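# Move six bottles from cart into fridge, close door

## Task

Carry all six bottles from the cart into the refrigerator so each stands upright there, then close the refrigerator door completely. A glass bottle dropping any real distance means failure, as does swinging the door violently in either direction or the robot toppling or being left leaning. When finished, release everything and back the robot away.

## Robot and tools

Robot: TidyBot++, a single-arm mobile robot. The base is 0.54 m long, 0.50 m wide and 0.38 m tall on four driven casters. A seven-joint arm with a two-finger gripper sits on top, its shoulder 0.12 m ahead of the base centre and 0.68 m up. Link lengths: upper arm 0.42 m, forearm 0.31 m, hand 0.31 m. Two cameras: base_camera (fixed, looking forward) and wrist_camera (looks along the hand).

Frames (metres): base frame has its origin on the floor below the base centre, x ahead, y to the left, z upward. The odometry frame equals the base frame as it was when the scene began. hand_pose and hand_target are in the base frame and name the midpoint between the finger pads; the hand's z axis runs out along the fingers and the fingers close along its y axis.

move: one action per call. Keys:
- base: object with any of translate_m (forward +), strafe_m (left +), each -2 to 2 m, and rotate_rad (counter-clockwise from above +), -6.3 to 6.3 rad. These are offsets relative to where the base measured itself in the last reported state, along its axes at the start of the command.
- joints: absolute angles by name: joint_1_rad..joint_7_rad (radians) and gripper_pos (0 fully open, 1 fully closed; finger gap is about 85 x (1 - gripper_pos) mm). Ranges: joint_2_rad ±2.249, joint_4_rad ±2.579, joint_6_rad ±2.099; joints 1, 3, 5, 7 are unlimited but take the short way, so step less than half a turn. joint_1_rad positive turns the arm clockwise from above, opposite to heading. Arm starts folded, hand pointing down.
- target: a single list of seven numbers [x, y, z, qw, qx, qy, qz], an absolute hand pose in the base frame, metres then unit quaternion. Only gripper_pos may accompany it in joints.
- speeds: caps for this call only: translate_m/strafe_m 0.05 to 0.5 m/s (give one if both are used), rotate_rad 0.1 to 1.57 rad/s.
- cameras: list of base_camera, wrist_camera or all; [] for none.
- blocking: true (default) returns when everything rests; false returns in about 0.5 s while motion continues. A later move overrides only the parts it names.
A move with no action simply reports state and images. Unknown keys make a call invalid; out-of-range values get it refused, and a refusal or an unrequested stop cancels the remaining move/wait/finished_scene calls of that reply.

wait: seconds from 0 to 10, plus optional cameras; returns early once motions end. stop: brakes all running motions. zoom_image: camera plus region [x0, y0, x1, y1] in pixels of the latest image of that camera, at most 504 x 504; base_camera images are 644x364, wrist_camera 644x476. finished_scene: scene = this scene's number; irreversible, the task must hold without the robot.

Result lines: move reads done or the worst status. base_status, joint_status, hand_status: done, moving, off_target (resting away from target, maybe still pushing), not_followed (safety check withheld it; "joint command not followed" for self-collision, "pose unreachable" for a target), contact_stop, time_out, torque_fault, limit_stop_at_motor_heat, stopped. base_odometry is wheel-based (x, y, heading in rad) and counts slip as motion. base_tilt in degrees (forward, right positive). motor_effort is percent of max torque, bracket shows the peak of the last action. on_its_own lists unrequested behaviour. ARM HIT means a hard self or base collision. Motor temperatures per joint; MOTOR HOT from 60 °C, and at 75 °C an over-temperature stop lets the arm sag for 30 to 60 s.

Hand targets rarely land exactly: expect a few cm error. Correct by adding (desired - hand_pose) to the previous target's x, y, z. To keep a loaded hand still, resend hand_target, not hand_pose. Loads make the arm sag; never command a joint to its currently read angle while holding something. hand done means within 10 mm and 2 degrees. Unreachable poses wander up to 10 s then time_out. Low, forward-pointing poses near the base can fail or crash into the base. Straight-down hand reaches about 0.94 m height, only near the base. Closed fingertips reach about 20 mm beyond the hand point. Gripper at 1 squeezes 100 to 150 N; off_target at a reading means something is held.

Hazards: the arm never avoids obstacles and keeps pushing when blocked. Driving or turning while the arm is caught above about 0.6 m, pushing sideways on a raised hand, or reaching far out or swinging sideways while extended can tip the robot; retracting the arm or backing off rights it. A torque spike (joints 1 to 4 limit 104.5 N m, joints 5 to 7 51.3 N m) freezes the arm for 10 s. A blocked base shoves hard until it times out (14 s). Lower glass bottles onto shelves gently and release only once they rest; watch hand_pose stop descending and effort shift. Open and close the fridge door slowly with low speeds. Avoid hard gripping of objects still supported, fast swings of loads, and prolonged stretched holding that heats motors. Use camera images to check real positions, since hand_pose may be a centimetre or two off.

Each tool is called after ">>>" by a JSON object that holds its "fn" and its "kwargs", one argument or row to a line.

## Session

>>> {"fn": "move", "kwargs": {

}}

Scene clock: 0.00 s.
Motor temperatures (°C): [34 32 30 28 37 41 47]
base_odometry: x=+0.000 y=+0.000 heading=+0.000
base_tilt: forward=+0.4 right=-0.1
base_status: not commanded
joint_positions: joint_1_rad=-0.030 joint_2_rad=-0.378 joint_3_rad=+3.116 joint_4_rad=-2.523 joint_5_rad=-0.020 joint_6_rad=-0.826 joint_7_rad=+1.538 gripper_pos=+0.000
joint_status: not commanded
motor_effort: joint_1_rad=+0 joint_2_rad=+0 joint_3_rad=+0 joint_4_rad=+15 joint_5_rad=+0 joint_6_rad=+2 joint_7_rad=+0
hand_pose: x=+0.2796 y=+0.0137 z=+0.5951 quat_wxyz=(-0.007, +0.996, +0.005, +0.085) (m; base frame)
hand_target: x=+0.2803 y=+0.0138 z=+0.5955 quat_wxyz=(-0.007, +0.996, +0.005, +0.086) (m; base frame)
hand_status: not commanded
pictures: base_camera, wrist_camera

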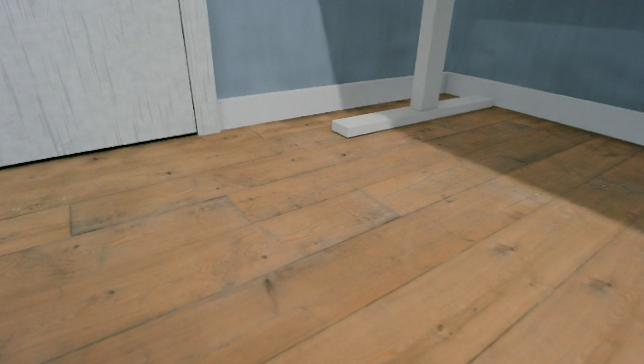

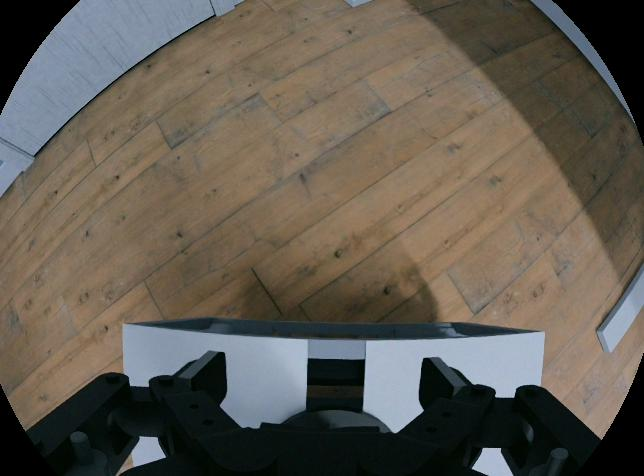

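>>> {"fn": "move", "kwargs": {
  "joints": {"joint_6_rad": 0.3}
}}

Scene clock: 2.17 s.
Motor temperatures (°C): [34 32 30 28 37 41 47]
move: done
base_odometry: x=+0.000 y=+0.000 heading=+0.000
base_tilt: forward=+0.4 right=+0.0
base_status: not commanded
joint_positions: joint_1_rad=-0.030 joint_2_rad=-0.378 joint_3_rad=+3.116 joint_4_rad=-2.523 joint_5_rad=-0.020 joint_6_rad=+0.254 joint_7_rad=+1.538 gripper_pos=+0.000
joint_status: all done
motor_effort: joint_1_rad=+0(1) joint_2_rad=-6(6) joint_3_rad=+0(1) joint_4_rad=+20(21) joint_5_rad=+0(1) joint_6_rad=+9(9) joint_7_rad=+0(1)
hand_pose: x=+0.5221 y=+0.0228 z=+0.8036 quat_wxyz=(-0.025, +0.811, +0.002, +0.584) (m; base frame)
hand_target: x=+0.5266 y=+0.0229 z=+0.8181 quat_wxyz=(-0.026, +0.797, +0.002, +0.604) (m; base frame)
hand_status: not commanded
pictures: base_camera, wrist_camera
camera_calibration:
wrist_camera: T_world_to_cam=[[0.074542, -0.996644, -0.0338356, 0.0158444], [-0.333006, 0.00710449, -0.942898, 0.983157], [0.939974, 0.081553, -0.331358, -0.0873535], [0, 0, 0, 1]] pos_world=[0.408326, 0.0159304, 0.898608]

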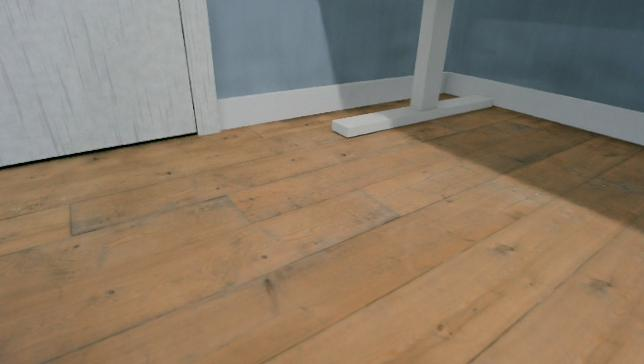

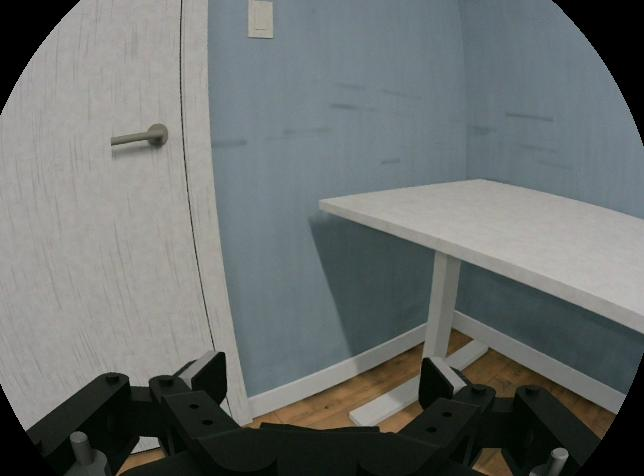

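>>> {"fn": "move", "kwargs": {
  "base": {"rotate_rad": 1.2}
}}

>>> {"fn": "move", "kwargs": {
  "base": {"rotate_rad": 1.2}
}}

>>> {"fn": "move", "kwargs": {
  "base": {"rotate_rad": 1.2}
}}

>>> {"fn": "move", "kwargs": {
  "base": {"rotate_rad": 1.2}
}}

Scene clock: 4.60 s.
Motor temperatures (°C): [34 32 30 28 37 41 47]
move: done
base_odometry: x=+0.000 y=+0.000 heading=+1.199
base_tilt: forward=+0.4 right=+0.0
base_status: done
joint_positions: joint_1_rad=-0.030 joint_2_rad=-0.378 joint_3_rad=+3.115 joint_4_rad=-2.523 joint_5_rad=-0.020 joint_6_rad=+0.254 joint_7_rad=+1.538 gripper_pos=+0.000
joint_status: not commanded
motor_effort: joint_1_rad=+0(1) joint_2_rad=-5(7) joint_3_rad=+0(2) joint_4_rad=+20(21) joint_5_rad=+0(1) joint_6_rad=+8(9) joint_7_rad=+0(1)
hand_pose: x=+0.5221 y=+0.0231 z=+0.8038 quat_wxyz=(-0.025, +0.811, +0.002, +0.585) (m; base frame)
hand_target: x=+0.5266 y=+0.0229 z=+0.8181 quat_wxyz=(-0.026, +0.797, +0.002, +0.604) (m; base frame)
hand_status: not commanded
pictures: base_camera, wrist_camera
camera_calibration:
wrist_camera: T_world_to_cam=[[0.075351, -0.996593, -0.0335387, 0.0155412], [-0.332544, 0.00659414, -0.943065, 0.983196], [0.940073, 0.0822139, -0.330914, -0.0877797], [0, 0, 0, 1]] pos_world=[0.408305, 0.0162217, 0.898691]

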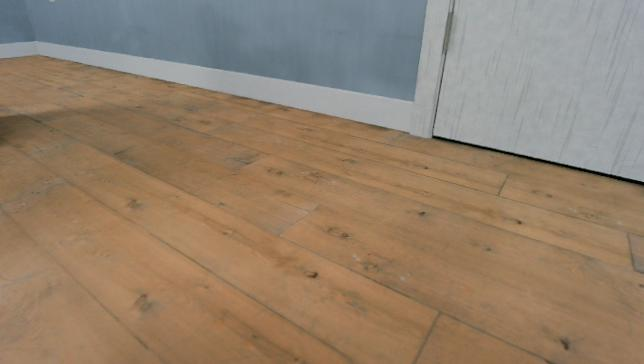

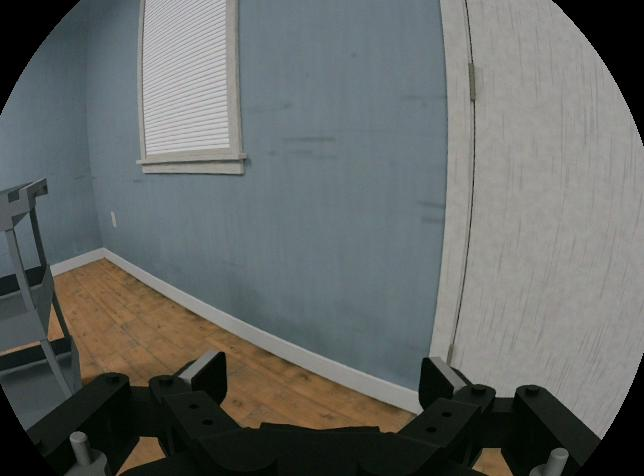

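Scene clock: 6.63 s.
Motor temperatures (°C): [34 32 30 28 37 41 47]
move: done
base_odometry: x=+0.000 y=+0.000 heading=+2.398
base_tilt: forward=+0.4 right=+0.0
base_status: done
joint_positions: joint_1_rad=-0.030 joint_2_rad=-0.378 joint_3_rad=+3.114 joint_4_rad=-2.523 joint_5_rad=-0.020 joint_6_rad=+0.254 joint_7_rad=+1.538 gripper_pos=+0.000
joint_status: not commanded
motor_effort: joint_1_rad=+0(2) joint_2_rad=-5(6) joint_3_rad=+1(2) joint_4_rad=+21(21) joint_5_rad=+0(1) joint_6_rad=+9(9) joint_7_rad=+0(1)
hand_pose: x=+0.5221 y=+0.0233 z=+0.8038 quat_wxyz=(-0.025, +0.811, +0.003, +0.585) (m; base frame)
hand_target: x=+0.5266 y=+0.0229 z=+0.8181 quat_wxyz=(-0.026, +0.797, +0.002, +0.604) (m; base frame)
hand_status: not commanded
pictures: base_camera, wrist_camera
camera_calibration:
wrist_camera: T_world_to_cam=[[0.0757066, -0.996571, -0.033396, 0.0154012], [-0.332485, 0.00634581, -0.943087, 0.9832], [0.940065, 0.0825016, -0.330865, -0.0878242], [0, 0, 0, 1]] pos_world=[0.408294, 0.0163548, 0.898699]

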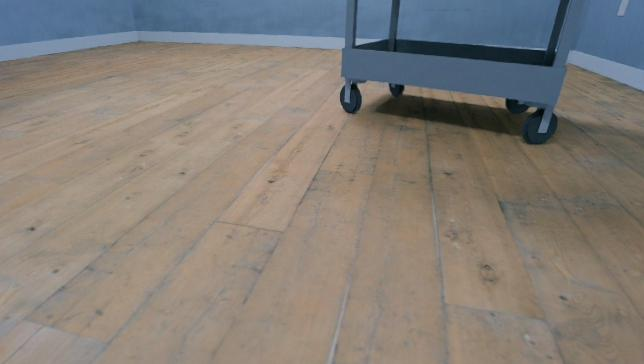

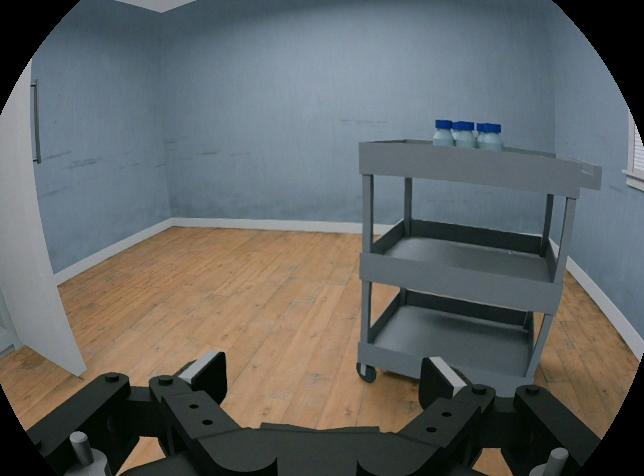

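Scene clock: 8.67 s.
Motor temperatures (°C): [34 32 30 29 37 41 47]
move: done
base_odometry: x=+0.000 y=+0.000 heading=-2.686
base_tilt: forward=+0.4 right=+0.0
base_status: done
joint_positions: joint_1_rad=-0.030 joint_2_rad=-0.378 joint_3_rad=+3.114 joint_4_rad=-2.523 joint_5_rad=-0.020 joint_6_rad=+0.254 joint_7_rad=+1.538 gripper_pos=+0.000
joint_status: not commanded
motor_effort: joint_1_rad=+0(2) joint_2_rad=-5(6) joint_3_rad=+1(2) joint_4_rad=+20(21) joint_5_rad=+0(1) joint_6_rad=+8(9) joint_7_rad=+0(1)
hand_pose: x=+0.5221 y=+0.0234 z=+0.8038 quat_wxyz=(-0.025, +0.811, +0.003, +0.585) (m; base frame)
hand_target: x=+0.5266 y=+0.0229 z=+0.8181 quat_wxyz=(-0.026, +0.797, +0.002, +0.604) (m; base frame)
hand_status: not commanded
pictures: base_camera, wrist_camera
camera_calibration:
wrist_camera: T_world_to_cam=[[0.0758988, -0.996559, -0.0333183, 0.0153248], [-0.332427, 0.00621335, -0.943109, 0.983204], [0.94007, 0.0826567, -0.330811, -0.0878741], [0, 0, 0, 1]] pos_world=[0.408288, 0.0164264, 0.898709]

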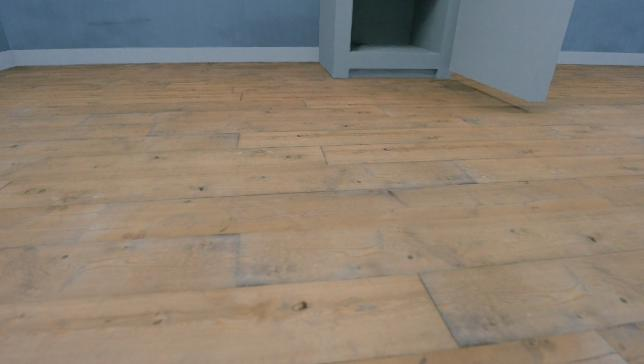

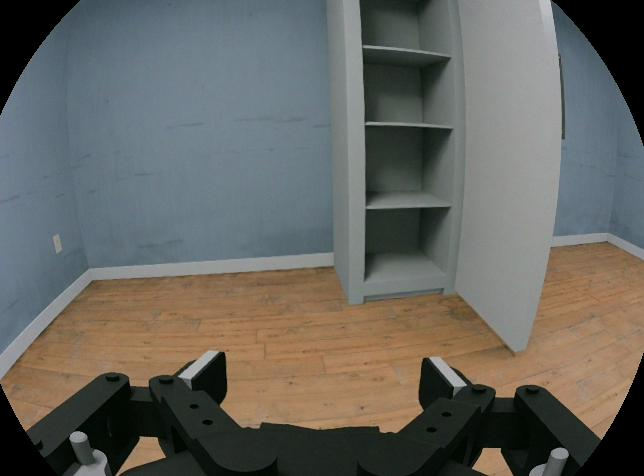

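Scene clock: 10.70 s.
Motor temperatures (°C): [34 32 30 29 37 41 47]
move: done
base_odometry: x=+0.000 y=+0.000 heading=-1.487
base_tilt: forward=+0.4 right=+0.0
base_status: done
joint_positions: joint_1_rad=-0.030 joint_2_rad=-0.378 joint_3_rad=+3.114 joint_4_rad=-2.523 joint_5_rad=-0.020 joint_6_rad=+0.254 joint_7_rad=+1.538 gripper_pos=+0.000
joint_status: not commanded
motor_effort: joint_1_rad=+0(1) joint_2_rad=-5(6) joint_3_rad=+0(2) joint_4_rad=+20(21) joint_5_rad=+0(1) joint_6_rad=+9(9) joint_7_rad=+0(1)
hand_pose: x=+0.5221 y=+0.0234 z=+0.8038 quat_wxyz=(-0.025, +0.811, +0.003, +0.585) (m; base frame)
hand_target: x=+0.5266 y=+0.0229 z=+0.8181 quat_wxyz=(-0.026, +0.797, +0.002, +0.604) (m; base frame)
hand_status: not commanded
pictures: base_camera, wrist_camera
camera_calibration:
wrist_camera: T_world_to_cam=[[0.0760382, -0.99655, -0.0332603, 0.0152675], [-0.332312, 0.00612222, -0.94315, 0.983214], [0.9401, 0.0827682, -0.3307, -0.0879822], [0, 0, 0, 1]] pos_world=[0.408284, 0.0164775, 0.89873]

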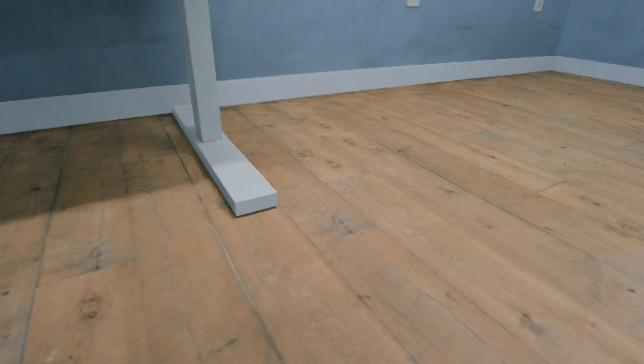

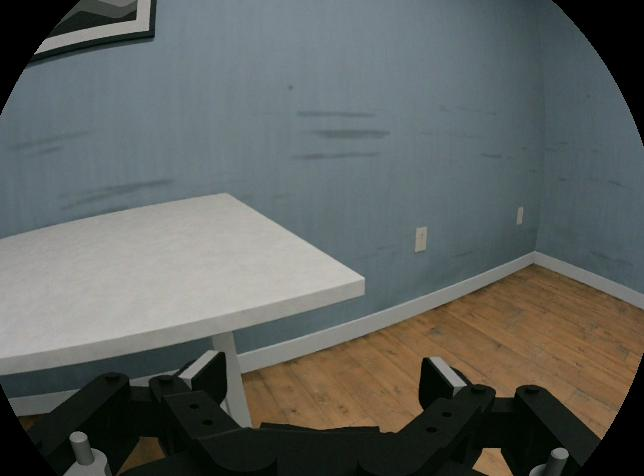

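>>> {"fn": "move", "kwargs": {
  "base": {"rotate_rad": -2.6}
}}

Scene clock: 15.57 s.
Motor temperatures (°C): [34 32 30 29 37 41 47]
move: done
base_odometry: x=+0.000 y=+0.000 heading=+2.197
base_tilt: forward=+0.4 right=+0.0
base_status: done
joint_positions: joint_1_rad=-0.030 joint_2_rad=-0.378 joint_3_rad=+3.114 joint_4_rad=-2.523 joint_5_rad=-0.020 joint_6_rad=+0.255 joint_7_rad=+1.538 gripper_pos=+0.000
joint_status: not commanded
motor_effort: joint_1_rad=+0(2) joint_2_rad=-6(7) joint_3_rad=+1(2) joint_4_rad=+20(21) joint_5_rad=+0(1) joint_6_rad=+8(9) joint_7_rad=-1(1)
hand_pose: x=+0.5221 y=+0.0235 z=+0.8039 quat_wxyz=(-0.025, +0.811, +0.003, +0.585) (m; base frame)
hand_target: x=+0.5266 y=+0.0229 z=+0.8181 quat_wxyz=(-0.026, +0.797, +0.002, +0.604) (m; base frame)
hand_status: not commanded
pictures: base_camera, wrist_camera
camera_calibration:
wrist_camera: T_world_to_cam=[[0.0762081, -0.996539, -0.0331877, 0.0151954], [-0.332081, 0.00601722, -0.943232, 0.983234], [0.940167, 0.0829029, -0.330474, -0.088202], [0, 0, 0, 1]] pos_world=[0.40828, 0.0165387, 0.898773]

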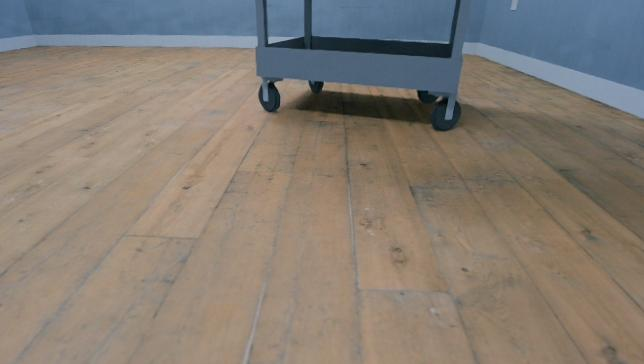

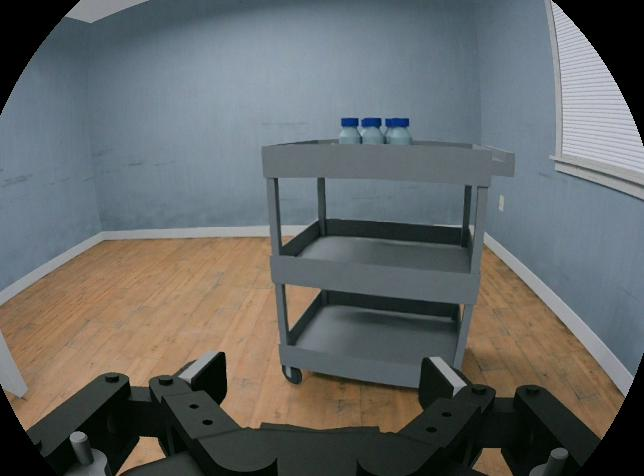

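>>> {"fn": "zoom_image", "kwargs": {
  "camera": "wrist_camera",
  "region": [250, 90, 530, 210]
}}

Scaled by 1.800.

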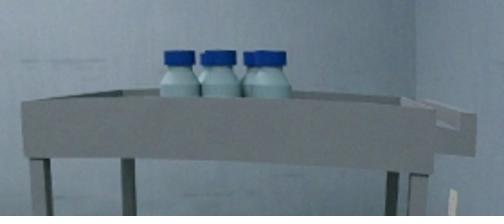

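>>> {"fn": "move", "kwargs": {
  "base": {"translate_m": 0.4},
  "joints": {"joint_2_rad": 0.0, "joint_4_rad": -1.0, "joint_6_rad": -1.3}
}}

Scene clock: 20.60 s.
Motor temperatures (°C): [34 32 30 29 37 41 47]
move: done
base_odometry: x=-0.234 y=+0.324 heading=+2.196
base_tilt: forward=+0.4 right=-0.1
base_status: done
joint_positions: joint_1_rad=-0.030 joint_2_rad=-0.018 joint_3_rad=+3.114 joint_4_rad=-1.029 joint_5_rad=-0.020 joint_6_rad=-1.251 joint_7_rad=+1.538 gripper_pos=+0.000
joint_status: all done
motor_effort: joint_1_rad=+0(1) joint_2_rad=-18(20) joint_3_rad=+0(1) joint_4_rad=+20(23) joint_5_rad=+0(1) joint_6_rad=+7(10) joint_7_rad=-1(1)
hand_pose: x=+0.6163 y=+0.0361 z=+1.0707 quat_wxyz=(-0.029, +0.905, +0.012, +0.425) (m; base frame)
hand_target: x=+0.6141 y=+0.0350 z=+1.0651 quat_wxyz=(-0.028, +0.913, +0.012, +0.408) (m; base frame)
hand_status: not commanded
pictures: base_camera, wrist_camera
camera_calibration:
wrist_camera: T_world_to_cam=[[0.0874114, -0.99478, -0.0526458, 0.0432602], [-0.651572, -0.0171179, -0.758394, 1.26592], [0.753534, 0.100595, -0.649667, 0.366563], [0, 0, 0, 1]] pos_world=[0.544842, 0.02783, 1.20049]

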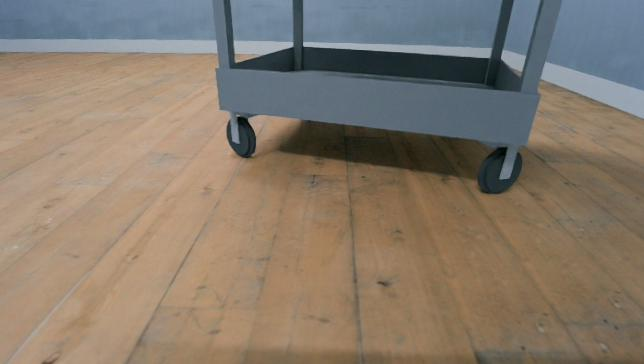

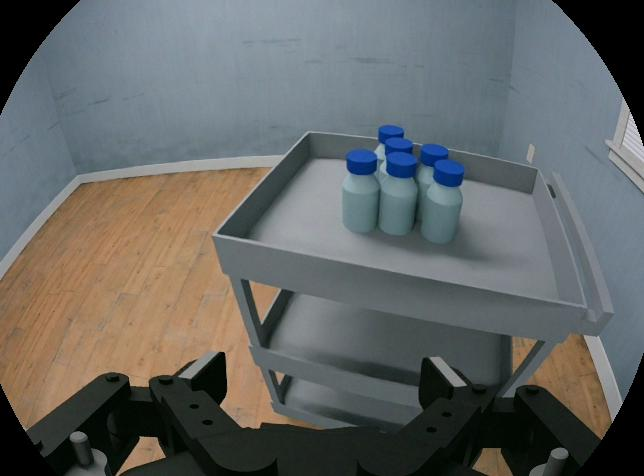

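>>> {"fn": "zoom_image", "kwargs": {
  "camera": "wrist_camera",
  "region": [310, 110, 510, 260]
}}

Scaled by 2.520.

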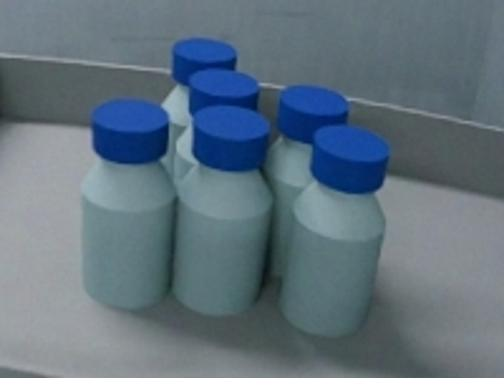

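>>> {"fn": "move", "kwargs": {
  "base": {"translate_m": 0.683, "strafe_m": 0.745, "rotate_rad": -1.044},
  "joints": {"joint_1_rad": 0.0, "joint_2_rad": -0.423, "joint_3_rad": 3.1416, "joint_4_rad": -1.778, "joint_5_rad": 0.0, "joint_6_rad": -0.475, "joint_7_rad": 1.571, "gripper_pos": 0}
}}

Scene clock: 40.90 s.
Motor temperatures (°C): [34 32 30 29 37 41 47]
move: done
base_odometry: x=-1.238 y=+0.442 heading=+1.151
base_tilt: forward=+0.4 right=-0.1
base_status: done
joint_positions: joint_1_rad=-0.013 joint_2_rad=-0.417 joint_3_rad=+3.138 joint_4_rad=-1.762 joint_5_rad=-0.020 joint_6_rad=-0.523 joint_7_rad=+1.538 gripper_pos=+0.000
joint_status: all done
motor_effort: joint_1_rad=+0(2) joint_2_rad=-7(18) joint_3_rad=+0(2) joint_4_rad=+23(23) joint_5_rad=+0(2) joint_6_rad=+9(9) joint_7_rad=-1(1)
hand_pose: x=+0.5524 y=+0.0122 z=+1.0459 quat_wxyz=(-0.023, +0.804, -0.010, +0.594) (m; base frame)
hand_target: x=+0.5542 y=+0.0013 z=+1.0530 quat_wxyz=(+0.000, +0.793, +0.000, +0.610) (m; base frame)
hand_status: not commanded
pictures: base_camera, wrist_camera
camera_calibration:
wrist_camera: T_world_to_cam=[[0.0530656, -0.997626, -0.0438864, 0.0336041], [-0.310089, 0.0253134, -0.95037, 1.21675], [0.949225, 0.0640407, -0.30801, -0.0640573], [0, 0, 0, 1]] pos_world=[0.436324, 0.00682645, 1.13811]

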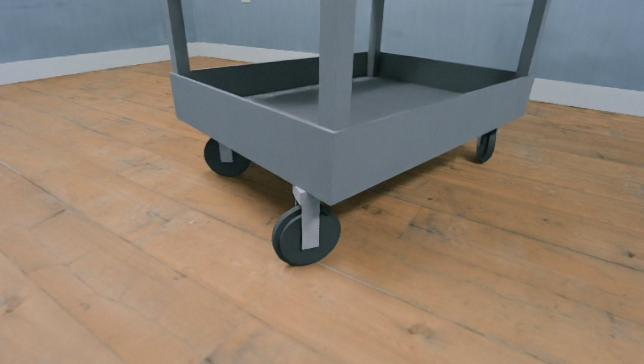

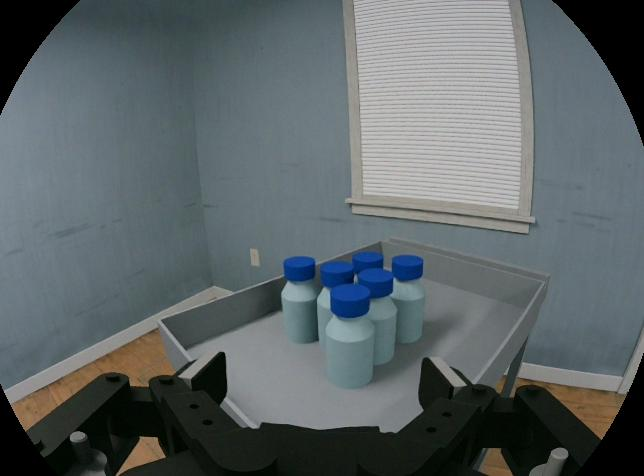

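>>> {"fn": "zoom_image", "kwargs": {
  "camera": "wrist_camera",
  "region": [260, 230, 460, 400]
}}

Scaled by 2.520.

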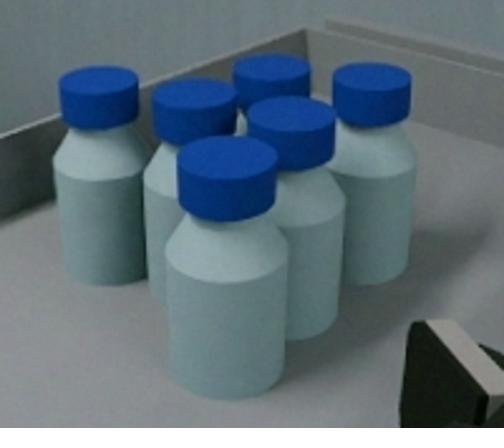

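>>> {"fn": "move", "kwargs": {
  "joints": {"joint_1_rad": 0.0, "joint_2_rad": -0.031, "joint_3_rad": 3.1416, "joint_4_rad": -1.9315, "joint_5_rad": 0.02, "joint_6_rad": 0.09, "joint_7_rad": 1.60}
}}

Scene clock: 44.87 s.
Motor temperatures (°C): [34 32 30 29 37 41 47]
move: done
base_odometry: x=-1.238 y=+0.442 heading=+1.151
base_tilt: forward=+0.4 right=-0.1
base_status: not commanded
joint_positions: joint_1_rad=-0.013 joint_2_rad=-0.036 joint_3_rad=+3.138 joint_4_rad=-1.920 joint_5_rad=-0.020 joint_6_rad=+0.040 joint_7_rad=+1.549 gripper_pos=+0.000
joint_status: all done
motor_effort: joint_1_rad=+0(1) joint_2_rad=-20(23) joint_3_rad=+0(1) joint_4_rad=+22(25) joint_5_rad=+0(1) joint_6_rad=+9(10) joint_7_rad=+0(1)
hand_pose: x=+0.7026 y=+0.0110 z=+0.9212 quat_wxyz=(-0.017, +0.797, -0.010, +0.604) (m; base frame)
hand_target: x=+0.7058 y=+0.0019 z=+0.9267 quat_wxyz=(+0.014, +0.786, +0.020, +0.617) (m; base frame)
hand_status: not commanded
pictures: base_camera, wrist_camera
camera_calibration:
wrist_camera: T_world_to_cam=[[0.0465109, -0.998369, -0.0330946, 0.0136935], [-0.287542, 0.0183472, -0.957592, 1.13569], [0.956638, 0.0540545, -0.28622, -0.270127], [0, 0, 0, 1]] pos_world=[0.584337, 0.00743591, 1.01067]

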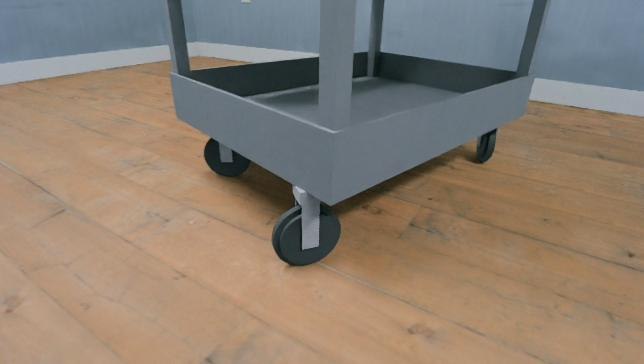

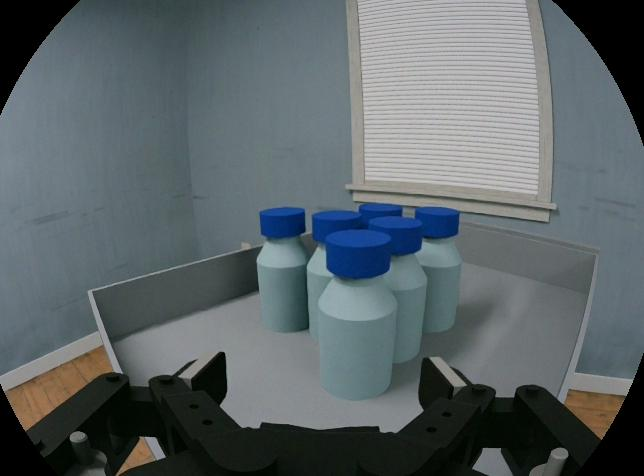

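>>> {"fn": "move", "kwargs": {
  "base": {"translate_m": 0.1, "strafe_m": -0.023},
  "speeds": {"translate_m": 0.2}
}}

Scene clock: 48.40 s.
Motor temperatures (°C): [34 32 30 29 37 41 47]
move: done
base_odometry: x=-1.177 y=+0.524 heading=+1.151
base_tilt: forward=+0.4 right=+0.0
base_status: done
joint_positions: joint_1_rad=-0.013 joint_2_rad=-0.034 joint_3_rad=+3.138 joint_4_rad=-1.921 joint_5_rad=-0.020 joint_6_rad=+0.044 joint_7_rad=+1.549 gripper_pos=+0.000
joint_status: not commanded
motor_effort: joint_1_rad=+0(2) joint_2_rad=-21(23) joint_3_rad=+0(2) joint_4_rad=+22(23) joint_5_rad=+0(0) joint_6_rad=+9(9) joint_7_rad=+0(1)
hand_pose: x=+0.7033 y=+0.0107 z=+0.9211 quat_wxyz=(-0.017, +0.796, -0.010, +0.605) (m; base frame)
hand_target: x=+0.7058 y=+0.0019 z=+0.9267 quat_wxyz=(+0.014, +0.786, +0.020, +0.617) (m; base frame)
hand_status: not commanded
pictures: base_camera, wrist_camera
camera_calibration:
wrist_camera: T_world_to_cam=[[0.0460911, -0.998399, -0.0327802, 0.0133745], [-0.285612, 0.0182742, -0.958171, 1.13498], [0.957236, 0.0535256, -0.284312, -0.272938], [0, 0, 0, 1]] pos_world=[0.584814, 0.00722137, 1.01035]

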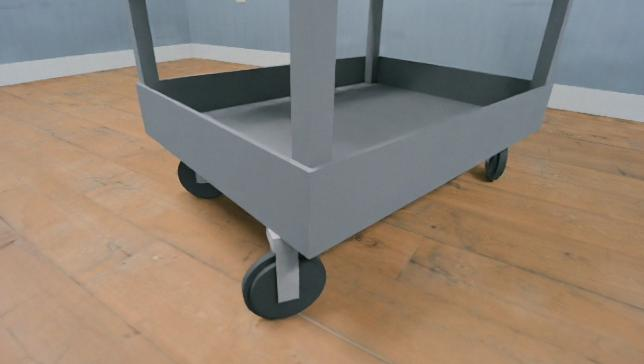

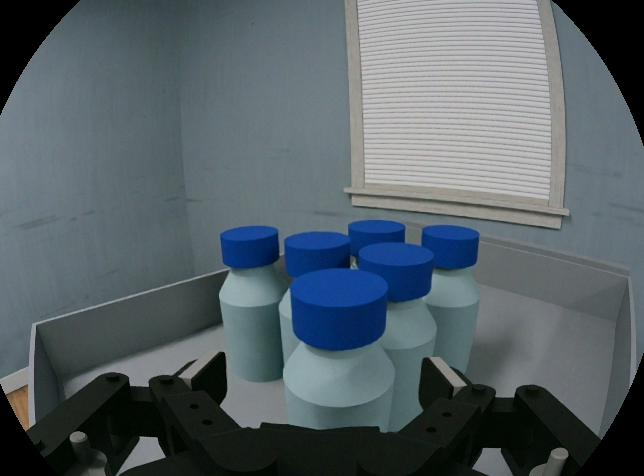

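>>> {"fn": "move", "kwargs": {
  "base": {"translate_m": 0.06, "strafe_m": -0.006},
  "speeds": {"translate_m": 0.1}
}}

Scene clock: 51.13 s.
Motor temperatures (°C): [34 32 30 29 37 41 47]
move: done
base_odometry: x=-1.147 y=+0.577 heading=+1.151
base_tilt: forward=+0.4 right=+0.0
base_status: done
joint_positions: joint_1_rad=-0.013 joint_2_rad=-0.034 joint_3_rad=+3.138 joint_4_rad=-1.921 joint_5_rad=-0.020 joint_6_rad=+0.045 joint_7_rad=+1.549 gripper_pos=+0.000
joint_status: not commanded
motor_effort: joint_1_rad=+0(2) joint_2_rad=-20(23) joint_3_rad=+0(3) joint_4_rad=+23(23) joint_5_rad=+0(1) joint_6_rad=+8(9) joint_7_rad=+0(1)
hand_pose: x=+0.7033 y=+0.0106 z=+0.9213 quat_wxyz=(-0.017, +0.796, -0.010, +0.605) (m; base frame)
hand_target: x=+0.7058 y=+0.0019 z=+0.9267 quat_wxyz=(+0.014, +0.786, +0.020, +0.617) (m; base frame)
hand_status: not commanded
pictures: base_camera, wrist_camera
camera_calibration:
wrist_camera: T_world_to_cam=[[0.0458484, -0.998413, -0.0326973, 0.0133123], [-0.284926, 0.0183019, -0.958375, 1.13482], [0.957452, 0.0532563, -0.283635, -0.273665], [0, 0, 0, 1]] pos_world=[0.58475, 0.00709624, 1.0104]

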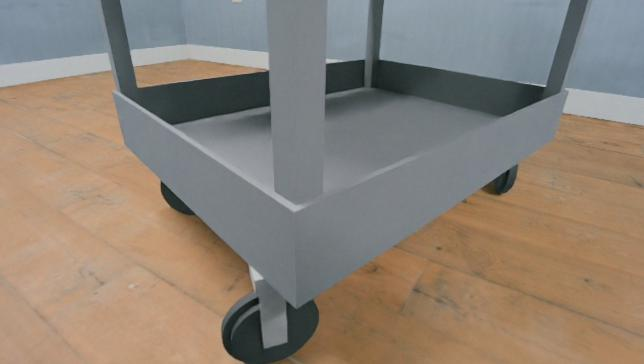

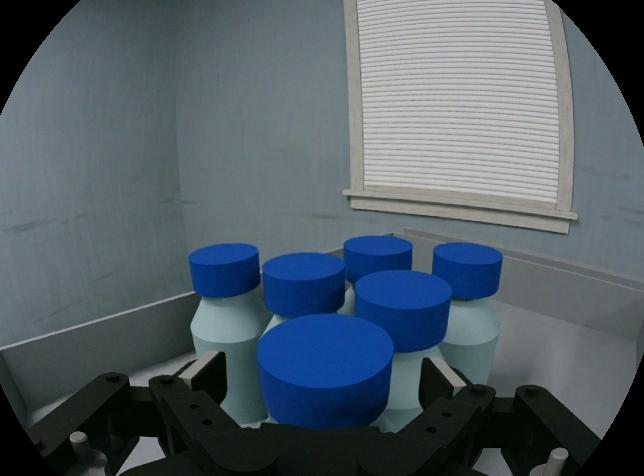

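>>> {"fn": "move", "kwargs": {
  "joints": {"gripper_pos": 0.5}
}}

Scene clock: 52.67 s.
Motor temperatures (°C): [34 32 30 29 37 41 47]
move: off_target
base_odometry: x=-1.147 y=+0.577 heading=+1.151
base_tilt: forward=+0.4 right=+0.0
base_status: not commanded
joint_positions: joint_1_rad=-0.012 joint_2_rad=-0.035 joint_3_rad=+3.138 joint_4_rad=-1.922 joint_5_rad=-0.020 joint_6_rad=+0.046 joint_7_rad=+1.549 gripper_pos=+0.432
joint_status: gripper_pos off_target (ended at +0.432, target +0.500)
motor_effort: joint_1_rad=+0(1) joint_2_rad=-19(21) joint_3_rad=+0(2) joint_4_rad=+23(24) joint_5_rad=+1(1) joint_6_rad=+9(10) joint_7_rad=+0(1)
hand_pose: x=+0.7031 y=+0.0101 z=+0.9215 quat_wxyz=(-0.017, +0.796, -0.010, +0.605) (m; base frame)
hand_target: x=+0.7058 y=+0.0019 z=+0.9267 quat_wxyz=(+0.014, +0.786, +0.020, +0.617) (m; base frame)
hand_status: not commanded
pictures: base_camera, wrist_camera
camera_calibration:
wrist_camera: T_world_to_cam=[[0.045176, -0.99845, -0.0324983, 0.0131818], [-0.284215, 0.0183411, -0.958585, 1.13471], [0.957696, 0.0525416, -0.282946, -0.274224], [0, 0, 0, 1]] pos_world=[0.584529, 0.00675771, 1.01055]

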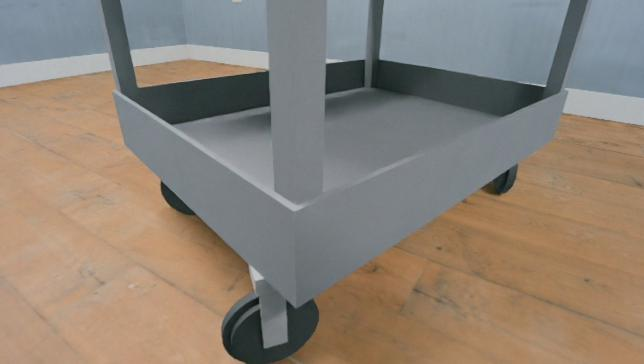

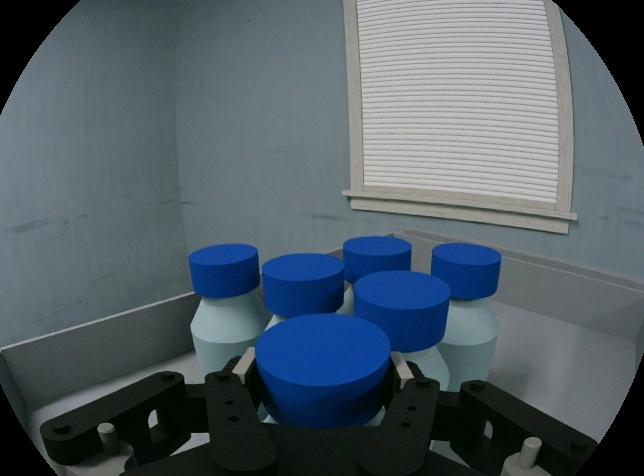

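>>> {"fn": "move", "kwargs": {
  "joints": {"joint_2_rad": -0.057, "joint_4_rad": -1.822, "joint_6_rad": -0.045, "gripper_pos": 0.6}
}}

Scene clock: 54.57 s.
Motor temperatures (°C): [34 32 30 29 37 41 47]
move: off_target
base_odometry: x=-1.147 y=+0.577 heading=+1.151
base_tilt: forward=+0.4 right=+0.0
base_status: not commanded
joint_positions: joint_1_rad=-0.012 joint_2_rad=-0.035 joint_3_rad=+3.138 joint_4_rad=-1.878 joint_5_rad=-0.020 joint_6_rad=-0.036 joint_7_rad=+1.550 gripper_pos=+0.432
joint_status: joint_4_rad off_target (ended at -1.878, target -1.822); gripper_pos off_target (ended at +0.432, target +0.600); the others done
motor_effort: joint_1_rad=+0(1) joint_2_rad=-25(26) joint_3_rad=-1(1) joint_4_rad=+28(28) joint_5_rad=+0(1) joint_6_rad=+12(13) joint_7_rad=+0(0)
hand_pose: x=+0.7036 y=+0.0106 z=+0.9233 quat_wxyz=(-0.017, +0.807, -0.010, +0.590) (m; base frame)
hand_target: x=+0.7059 y=+0.0011 z=+0.9674 quat_wxyz=(+0.016, +0.786, +0.019, +0.617) (m; base frame)
hand_status: not commanded
pictures: base_camera, wrist_camera
camera_calibration:
wrist_camera: T_world_to_cam=[[0.0455257, -0.998389, -0.0338669, 0.0147458], [-0.32039, 0.0175184, -0.947124, 1.15149], [0.946191, 0.0539691, -0.319076, -0.232783], [0, 0, 0, 1]] pos_world=[0.588513, 0.00711286, 1.01683]

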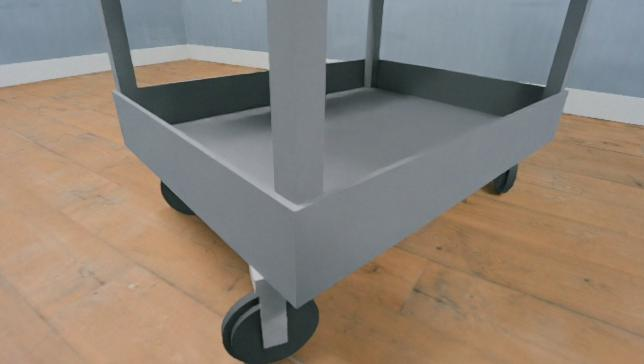

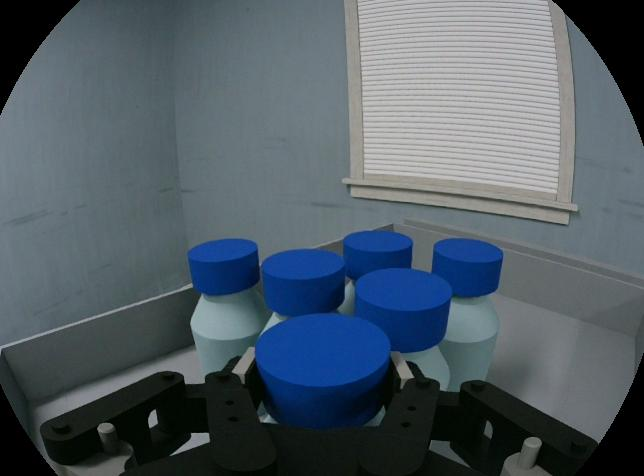

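>>> {"fn": "move", "kwargs": {
  "joints": {"joint_2_rad": -0.065, "joint_4_rad": -1.65, "joint_6_rad": -0.2}
}}

Scene clock: 56.20 s.
Motor temperatures (°C): [34 32 30 29 37 41 47]
move: off_target
base_odometry: x=-1.147 y=+0.577 heading=+1.151
base_tilt: forward=+0.4 right=+0.0
base_status: not commanded
joint_positions: joint_1_rad=-0.012 joint_2_rad=-0.040 joint_3_rad=+3.138 joint_4_rad=-1.711 joint_5_rad=-0.020 joint_6_rad=-0.185 joint_7_rad=+1.550 gripper_pos=+0.432
joint_status: joint_4_rad off_target (ended at -1.711, target -1.650); the others done
motor_effort: joint_1_rad=+2(3) joint_2_rad=-25(27) joint_3_rad=+2(3) joint_4_rad=+29(30) joint_5_rad=+1(1) joint_6_rad=+14(14) joint_7_rad=+0(1)
hand_pose: x=+0.7134 y=+0.0117 z=+0.9834 quat_wxyz=(-0.018, +0.800, -0.009, +0.599) (m; base frame)
hand_target: x=+0.7102 y=+0.0001 z=+1.0311 quat_wxyz=(+0.017, +0.778, +0.018, +0.627) (m; base frame)
hand_status: not commanded
pictures: base_camera, wrist_camera
camera_calibration:
wrist_camera: T_world_to_cam=[[0.0492556, -0.998221, -0.0335991, 0.0145056], [-0.29853, 0.0173883, -0.954242, 1.20292], [0.953128, 0.0570321, -0.297142, -0.24945], [0, 0, 0, 1]] pos_world=[0.596152, 0.00778966, 1.07424]

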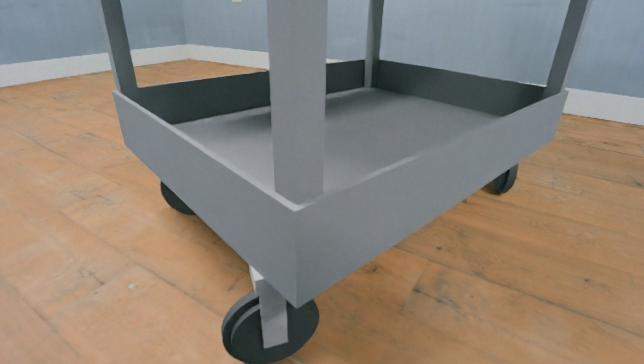

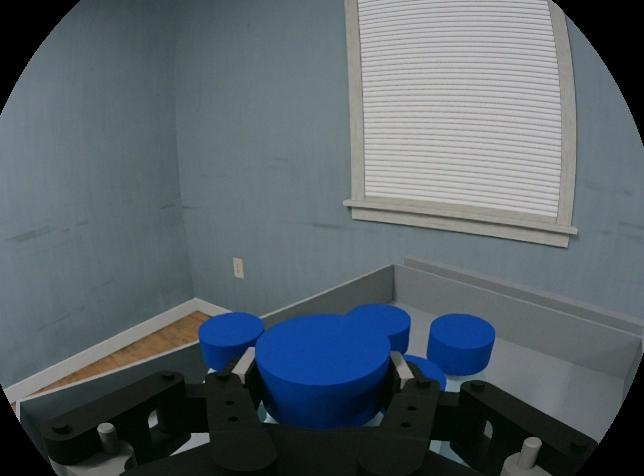

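>>> {"fn": "move", "kwargs": {
  "joints": {"joint_2_rad": -0.12, "joint_4_rad": -1.44, "joint_6_rad": -0.42},
  "cameras": ["wrist_camera"]
}}

Scene clock: 58.13 s.
Motor temperatures (°C): [34 32 30 29 37 41 47]
move: off_target
base_odometry: x=-1.147 y=+0.577 heading=+1.151
base_tilt: forward=+0.4 right=+0.0
base_status: not commanded
joint_positions: joint_1_rad=-0.012 joint_2_rad=-0.102 joint_3_rad=+3.138 joint_4_rad=-1.491 joint_5_rad=-0.020 joint_6_rad=-0.401 joint_7_rad=+1.551 gripper_pos=+0.432
joint_status: joint_4_rad off_target (ended at -1.491, target -1.440); the others done
motor_effort: joint_1_rad=+0(3) joint_2_rad=-23(28) joint_3_rad=-1(2) joint_4_rad=+28(31) joint_5_rad=+0(1) joint_6_rad=+12(14) joint_7_rad=+0(1)
hand_pose: x=+0.6891 y=+0.0126 z=+1.0895 quat_wxyz=(-0.020, +0.780, -0.007, +0.625) (m; base frame)
hand_target: x=+0.6800 y=-0.0012 z=+1.1252 quat_wxyz=(+0.018, +0.764, +0.016, +0.645) (m; base frame)
hand_status: not commanded
pictures: wrist_camera
camera_calibration:
wrist_camera: T_world_to_cam=[[0.0555722, -0.998005, -0.0299569, 0.0117889], [-0.235302, 0.0160676, -0.971789, 1.27244], [0.970332, 0.0610534, -0.23394, -0.275614], [0, 0, 0, 1]] pos_world=[0.56619, 0.00814756, 1.17242]

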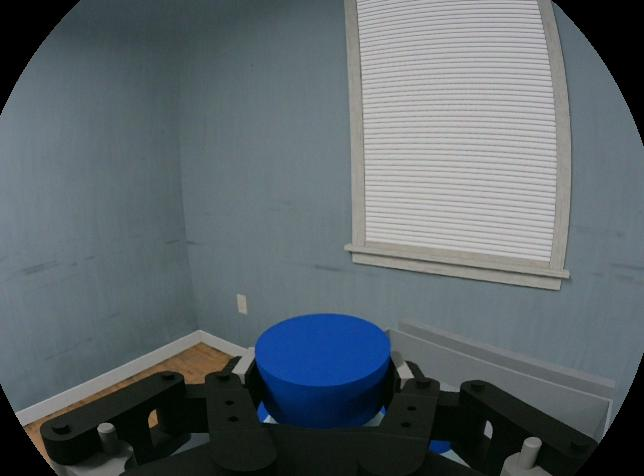

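>>> {"fn": "move", "kwargs": {
  "base": {"translate_m": -0.320, "strafe_m": -0.577},
  "joints": {"joint_2_rad": -0.51, "joint_4_rad": -1.57, "joint_6_rad": -0.73},
  "cameras": ["wrist_camera"]
}}

>>> {"fn": "move", "kwargs": {
  "base": {"rotate_rad": 2.559},
  "speeds": {"rotate_rad": 0.9}
}}

Scene clock: 62.93 s.
Motor temperatures (°C): [34 32 30 29 37 41 47]
move: done
base_odometry: x=-0.750 y=+0.050 heading=+1.152
base_tilt: forward=+0.4 right=+0.0
base_status: done
joint_positions: joint_1_rad=-0.011 joint_2_rad=-0.502 joint_3_rad=+3.145 joint_4_rad=-1.582 joint_5_rad=-0.020 joint_6_rad=-0.712 joint_7_rad=+1.551 gripper_pos=+0.432
joint_status: all done
motor_effort: joint_1_rad=+0(4) joint_2_rad=-5(29) joint_3_rad=+0(4) joint_4_rad=+26(30) joint_5_rad=+0(1) joint_6_rad=+13(14) joint_7_rad=+0(1)
hand_pose: x=+0.4974 y=+0.0079 z=+1.1306 quat_wxyz=(-0.019, +0.781, -0.007, +0.624) (m; base frame)
hand_target: x=+0.4917 y=-0.0028 z=+1.1350 quat_wxyz=(+0.019, +0.780, +0.013, +0.625) (m; base frame)
hand_status: not commanded
pictures: wrist_camera
camera_calibration:
wrist_camera: T_world_to_cam=[[0.0546409, -0.998063, -0.0297567, 0.0192679], [-0.237033, 0.015984, -0.97137, 1.26778], [0.969964, 0.0601298, -0.235701, -0.0775584], [0, 0, 0, 1]] pos_world=[0.374682, 0.00362989, 1.21378]

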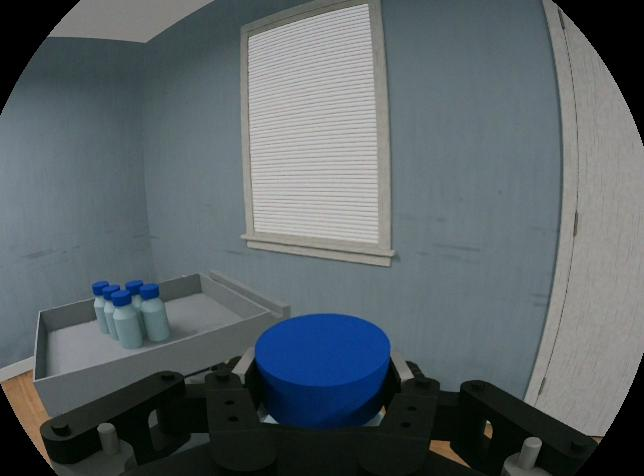

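Scene clock: 66.63 s.
Motor temperatures (°C): [34 32 30 29 37 41 47]
move: done
base_odometry: x=-0.750 y=+0.050 heading=-2.574
base_tilt: forward=+0.4 right=+0.0
base_status: done
joint_positions: joint_1_rad=-0.010 joint_2_rad=-0.501 joint_3_rad=+3.142 joint_4_rad=-1.583 joint_5_rad=-0.020 joint_6_rad=-0.713 joint_7_rad=+1.551 gripper_pos=+0.432
joint_status: not commanded
motor_effort: joint_1_rad=+0(2) joint_2_rad=-5(7) joint_3_rad=+0(2) joint_4_rad=+26(27) joint_5_rad=+0(1) joint_6_rad=+13(13) joint_7_rad=+0(1)
hand_pose: x=+0.4977 y=+0.0092 z=+1.1297 quat_wxyz=(-0.019, +0.781, -0.006, +0.624) (m; base frame)
hand_target: x=+0.4917 y=-0.0028 z=+1.1350 quat_wxyz=(+0.019, +0.780, +0.013, +0.625) (m; base frame)
hand_status: not commanded
pictures: base_camera, wrist_camera
camera_calibration:
wrist_camera: T_world_to_cam=[[0.0561662, -0.99802, -0.0283132, 0.0180893], [-0.238877, 0.0141017, -0.970947, 1.26737], [0.969424, 0.0612977, -0.237612, -0.0756772], [0, 0, 0, 1]] pos_world=[0.375093, 0.00482023, 1.21308]

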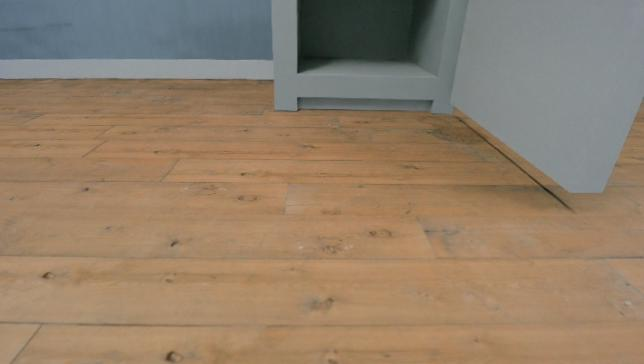

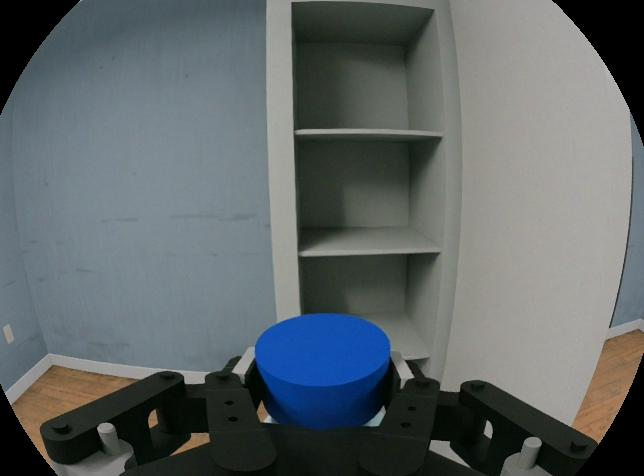

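>>> {"fn": "zoom_image", "kwargs": {
  "camera": "wrist_camera",
  "region": [260, 100, 470, 380]
}}

Scaled by 1.800.

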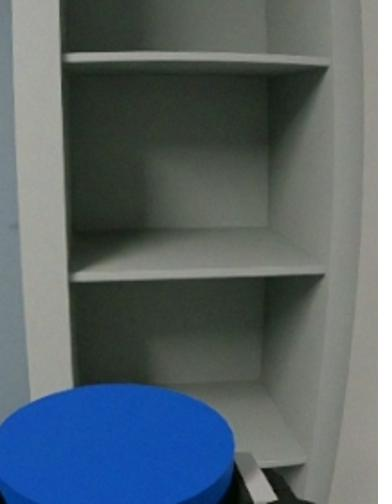

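>>> {"fn": "move", "kwargs": {
  "base": {"translate_m": 0.601, "strafe_m": -0.031, "rotate_rad": 0.053},
  "joints": {"joint_1_rad": 0.0, "joint_2_rad": 0.06, "joint_4_rad": -1.115, "joint_6_rad": -0.60}
}}

Scene clock: 73.23 s.
Motor temperatures (°C): [34 32 30 30 37 41 47]
move: off_target
base_odometry: x=-1.273 y=-0.248 heading=-2.520
base_tilt: forward=+0.4 right=+0.0
base_status: done
joint_positions: joint_1_rad=-0.009 joint_2_rad=+0.090 joint_3_rad=+3.137 joint_4_rad=-1.172 joint_5_rad=-0.020 joint_6_rad=-0.669 joint_7_rad=+1.551 gripper_pos=+0.432
joint_status: joint_4_rad off_target (ended at -1.172, target -1.115); the others done
motor_effort: joint_1_rad=+0(2) joint_2_rad=-30(39) joint_3_rad=+0(3) joint_4_rad=+28(30) joint_5_rad=+0(1) joint_6_rad=+12(14) joint_7_rad=+0(1)
hand_pose: x=+0.7473 y=+0.0135 z=+1.0869 quat_wxyz=(-0.019, +0.822, -0.006, +0.569) (m; base frame)
hand_target: x=+0.7391 y=-0.0022 z=+1.1599 quat_wxyz=(+0.019, +0.775, +0.014, +0.631) (m; base frame)
hand_status: not commanded
pictures: base_camera, wrist_camera
camera_calibration:
wrist_camera: T_world_to_cam=[[0.0543542, -0.99791, -0.0349412, 0.015671], [-0.369203, 0.0124279, -0.929266, 1.33744], [0.927758, 0.0634098, -0.367756, -0.155534], [0, 0, 0, 1]] pos_world=[0.637232, 0.00887909, 1.18618]

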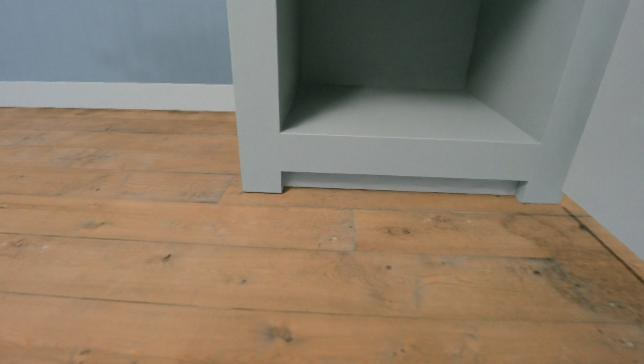

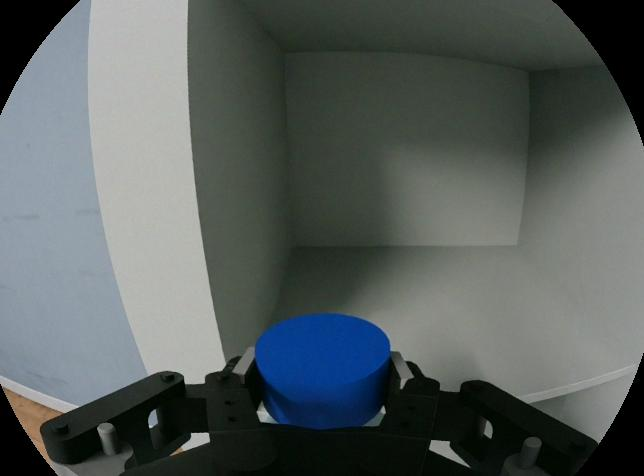

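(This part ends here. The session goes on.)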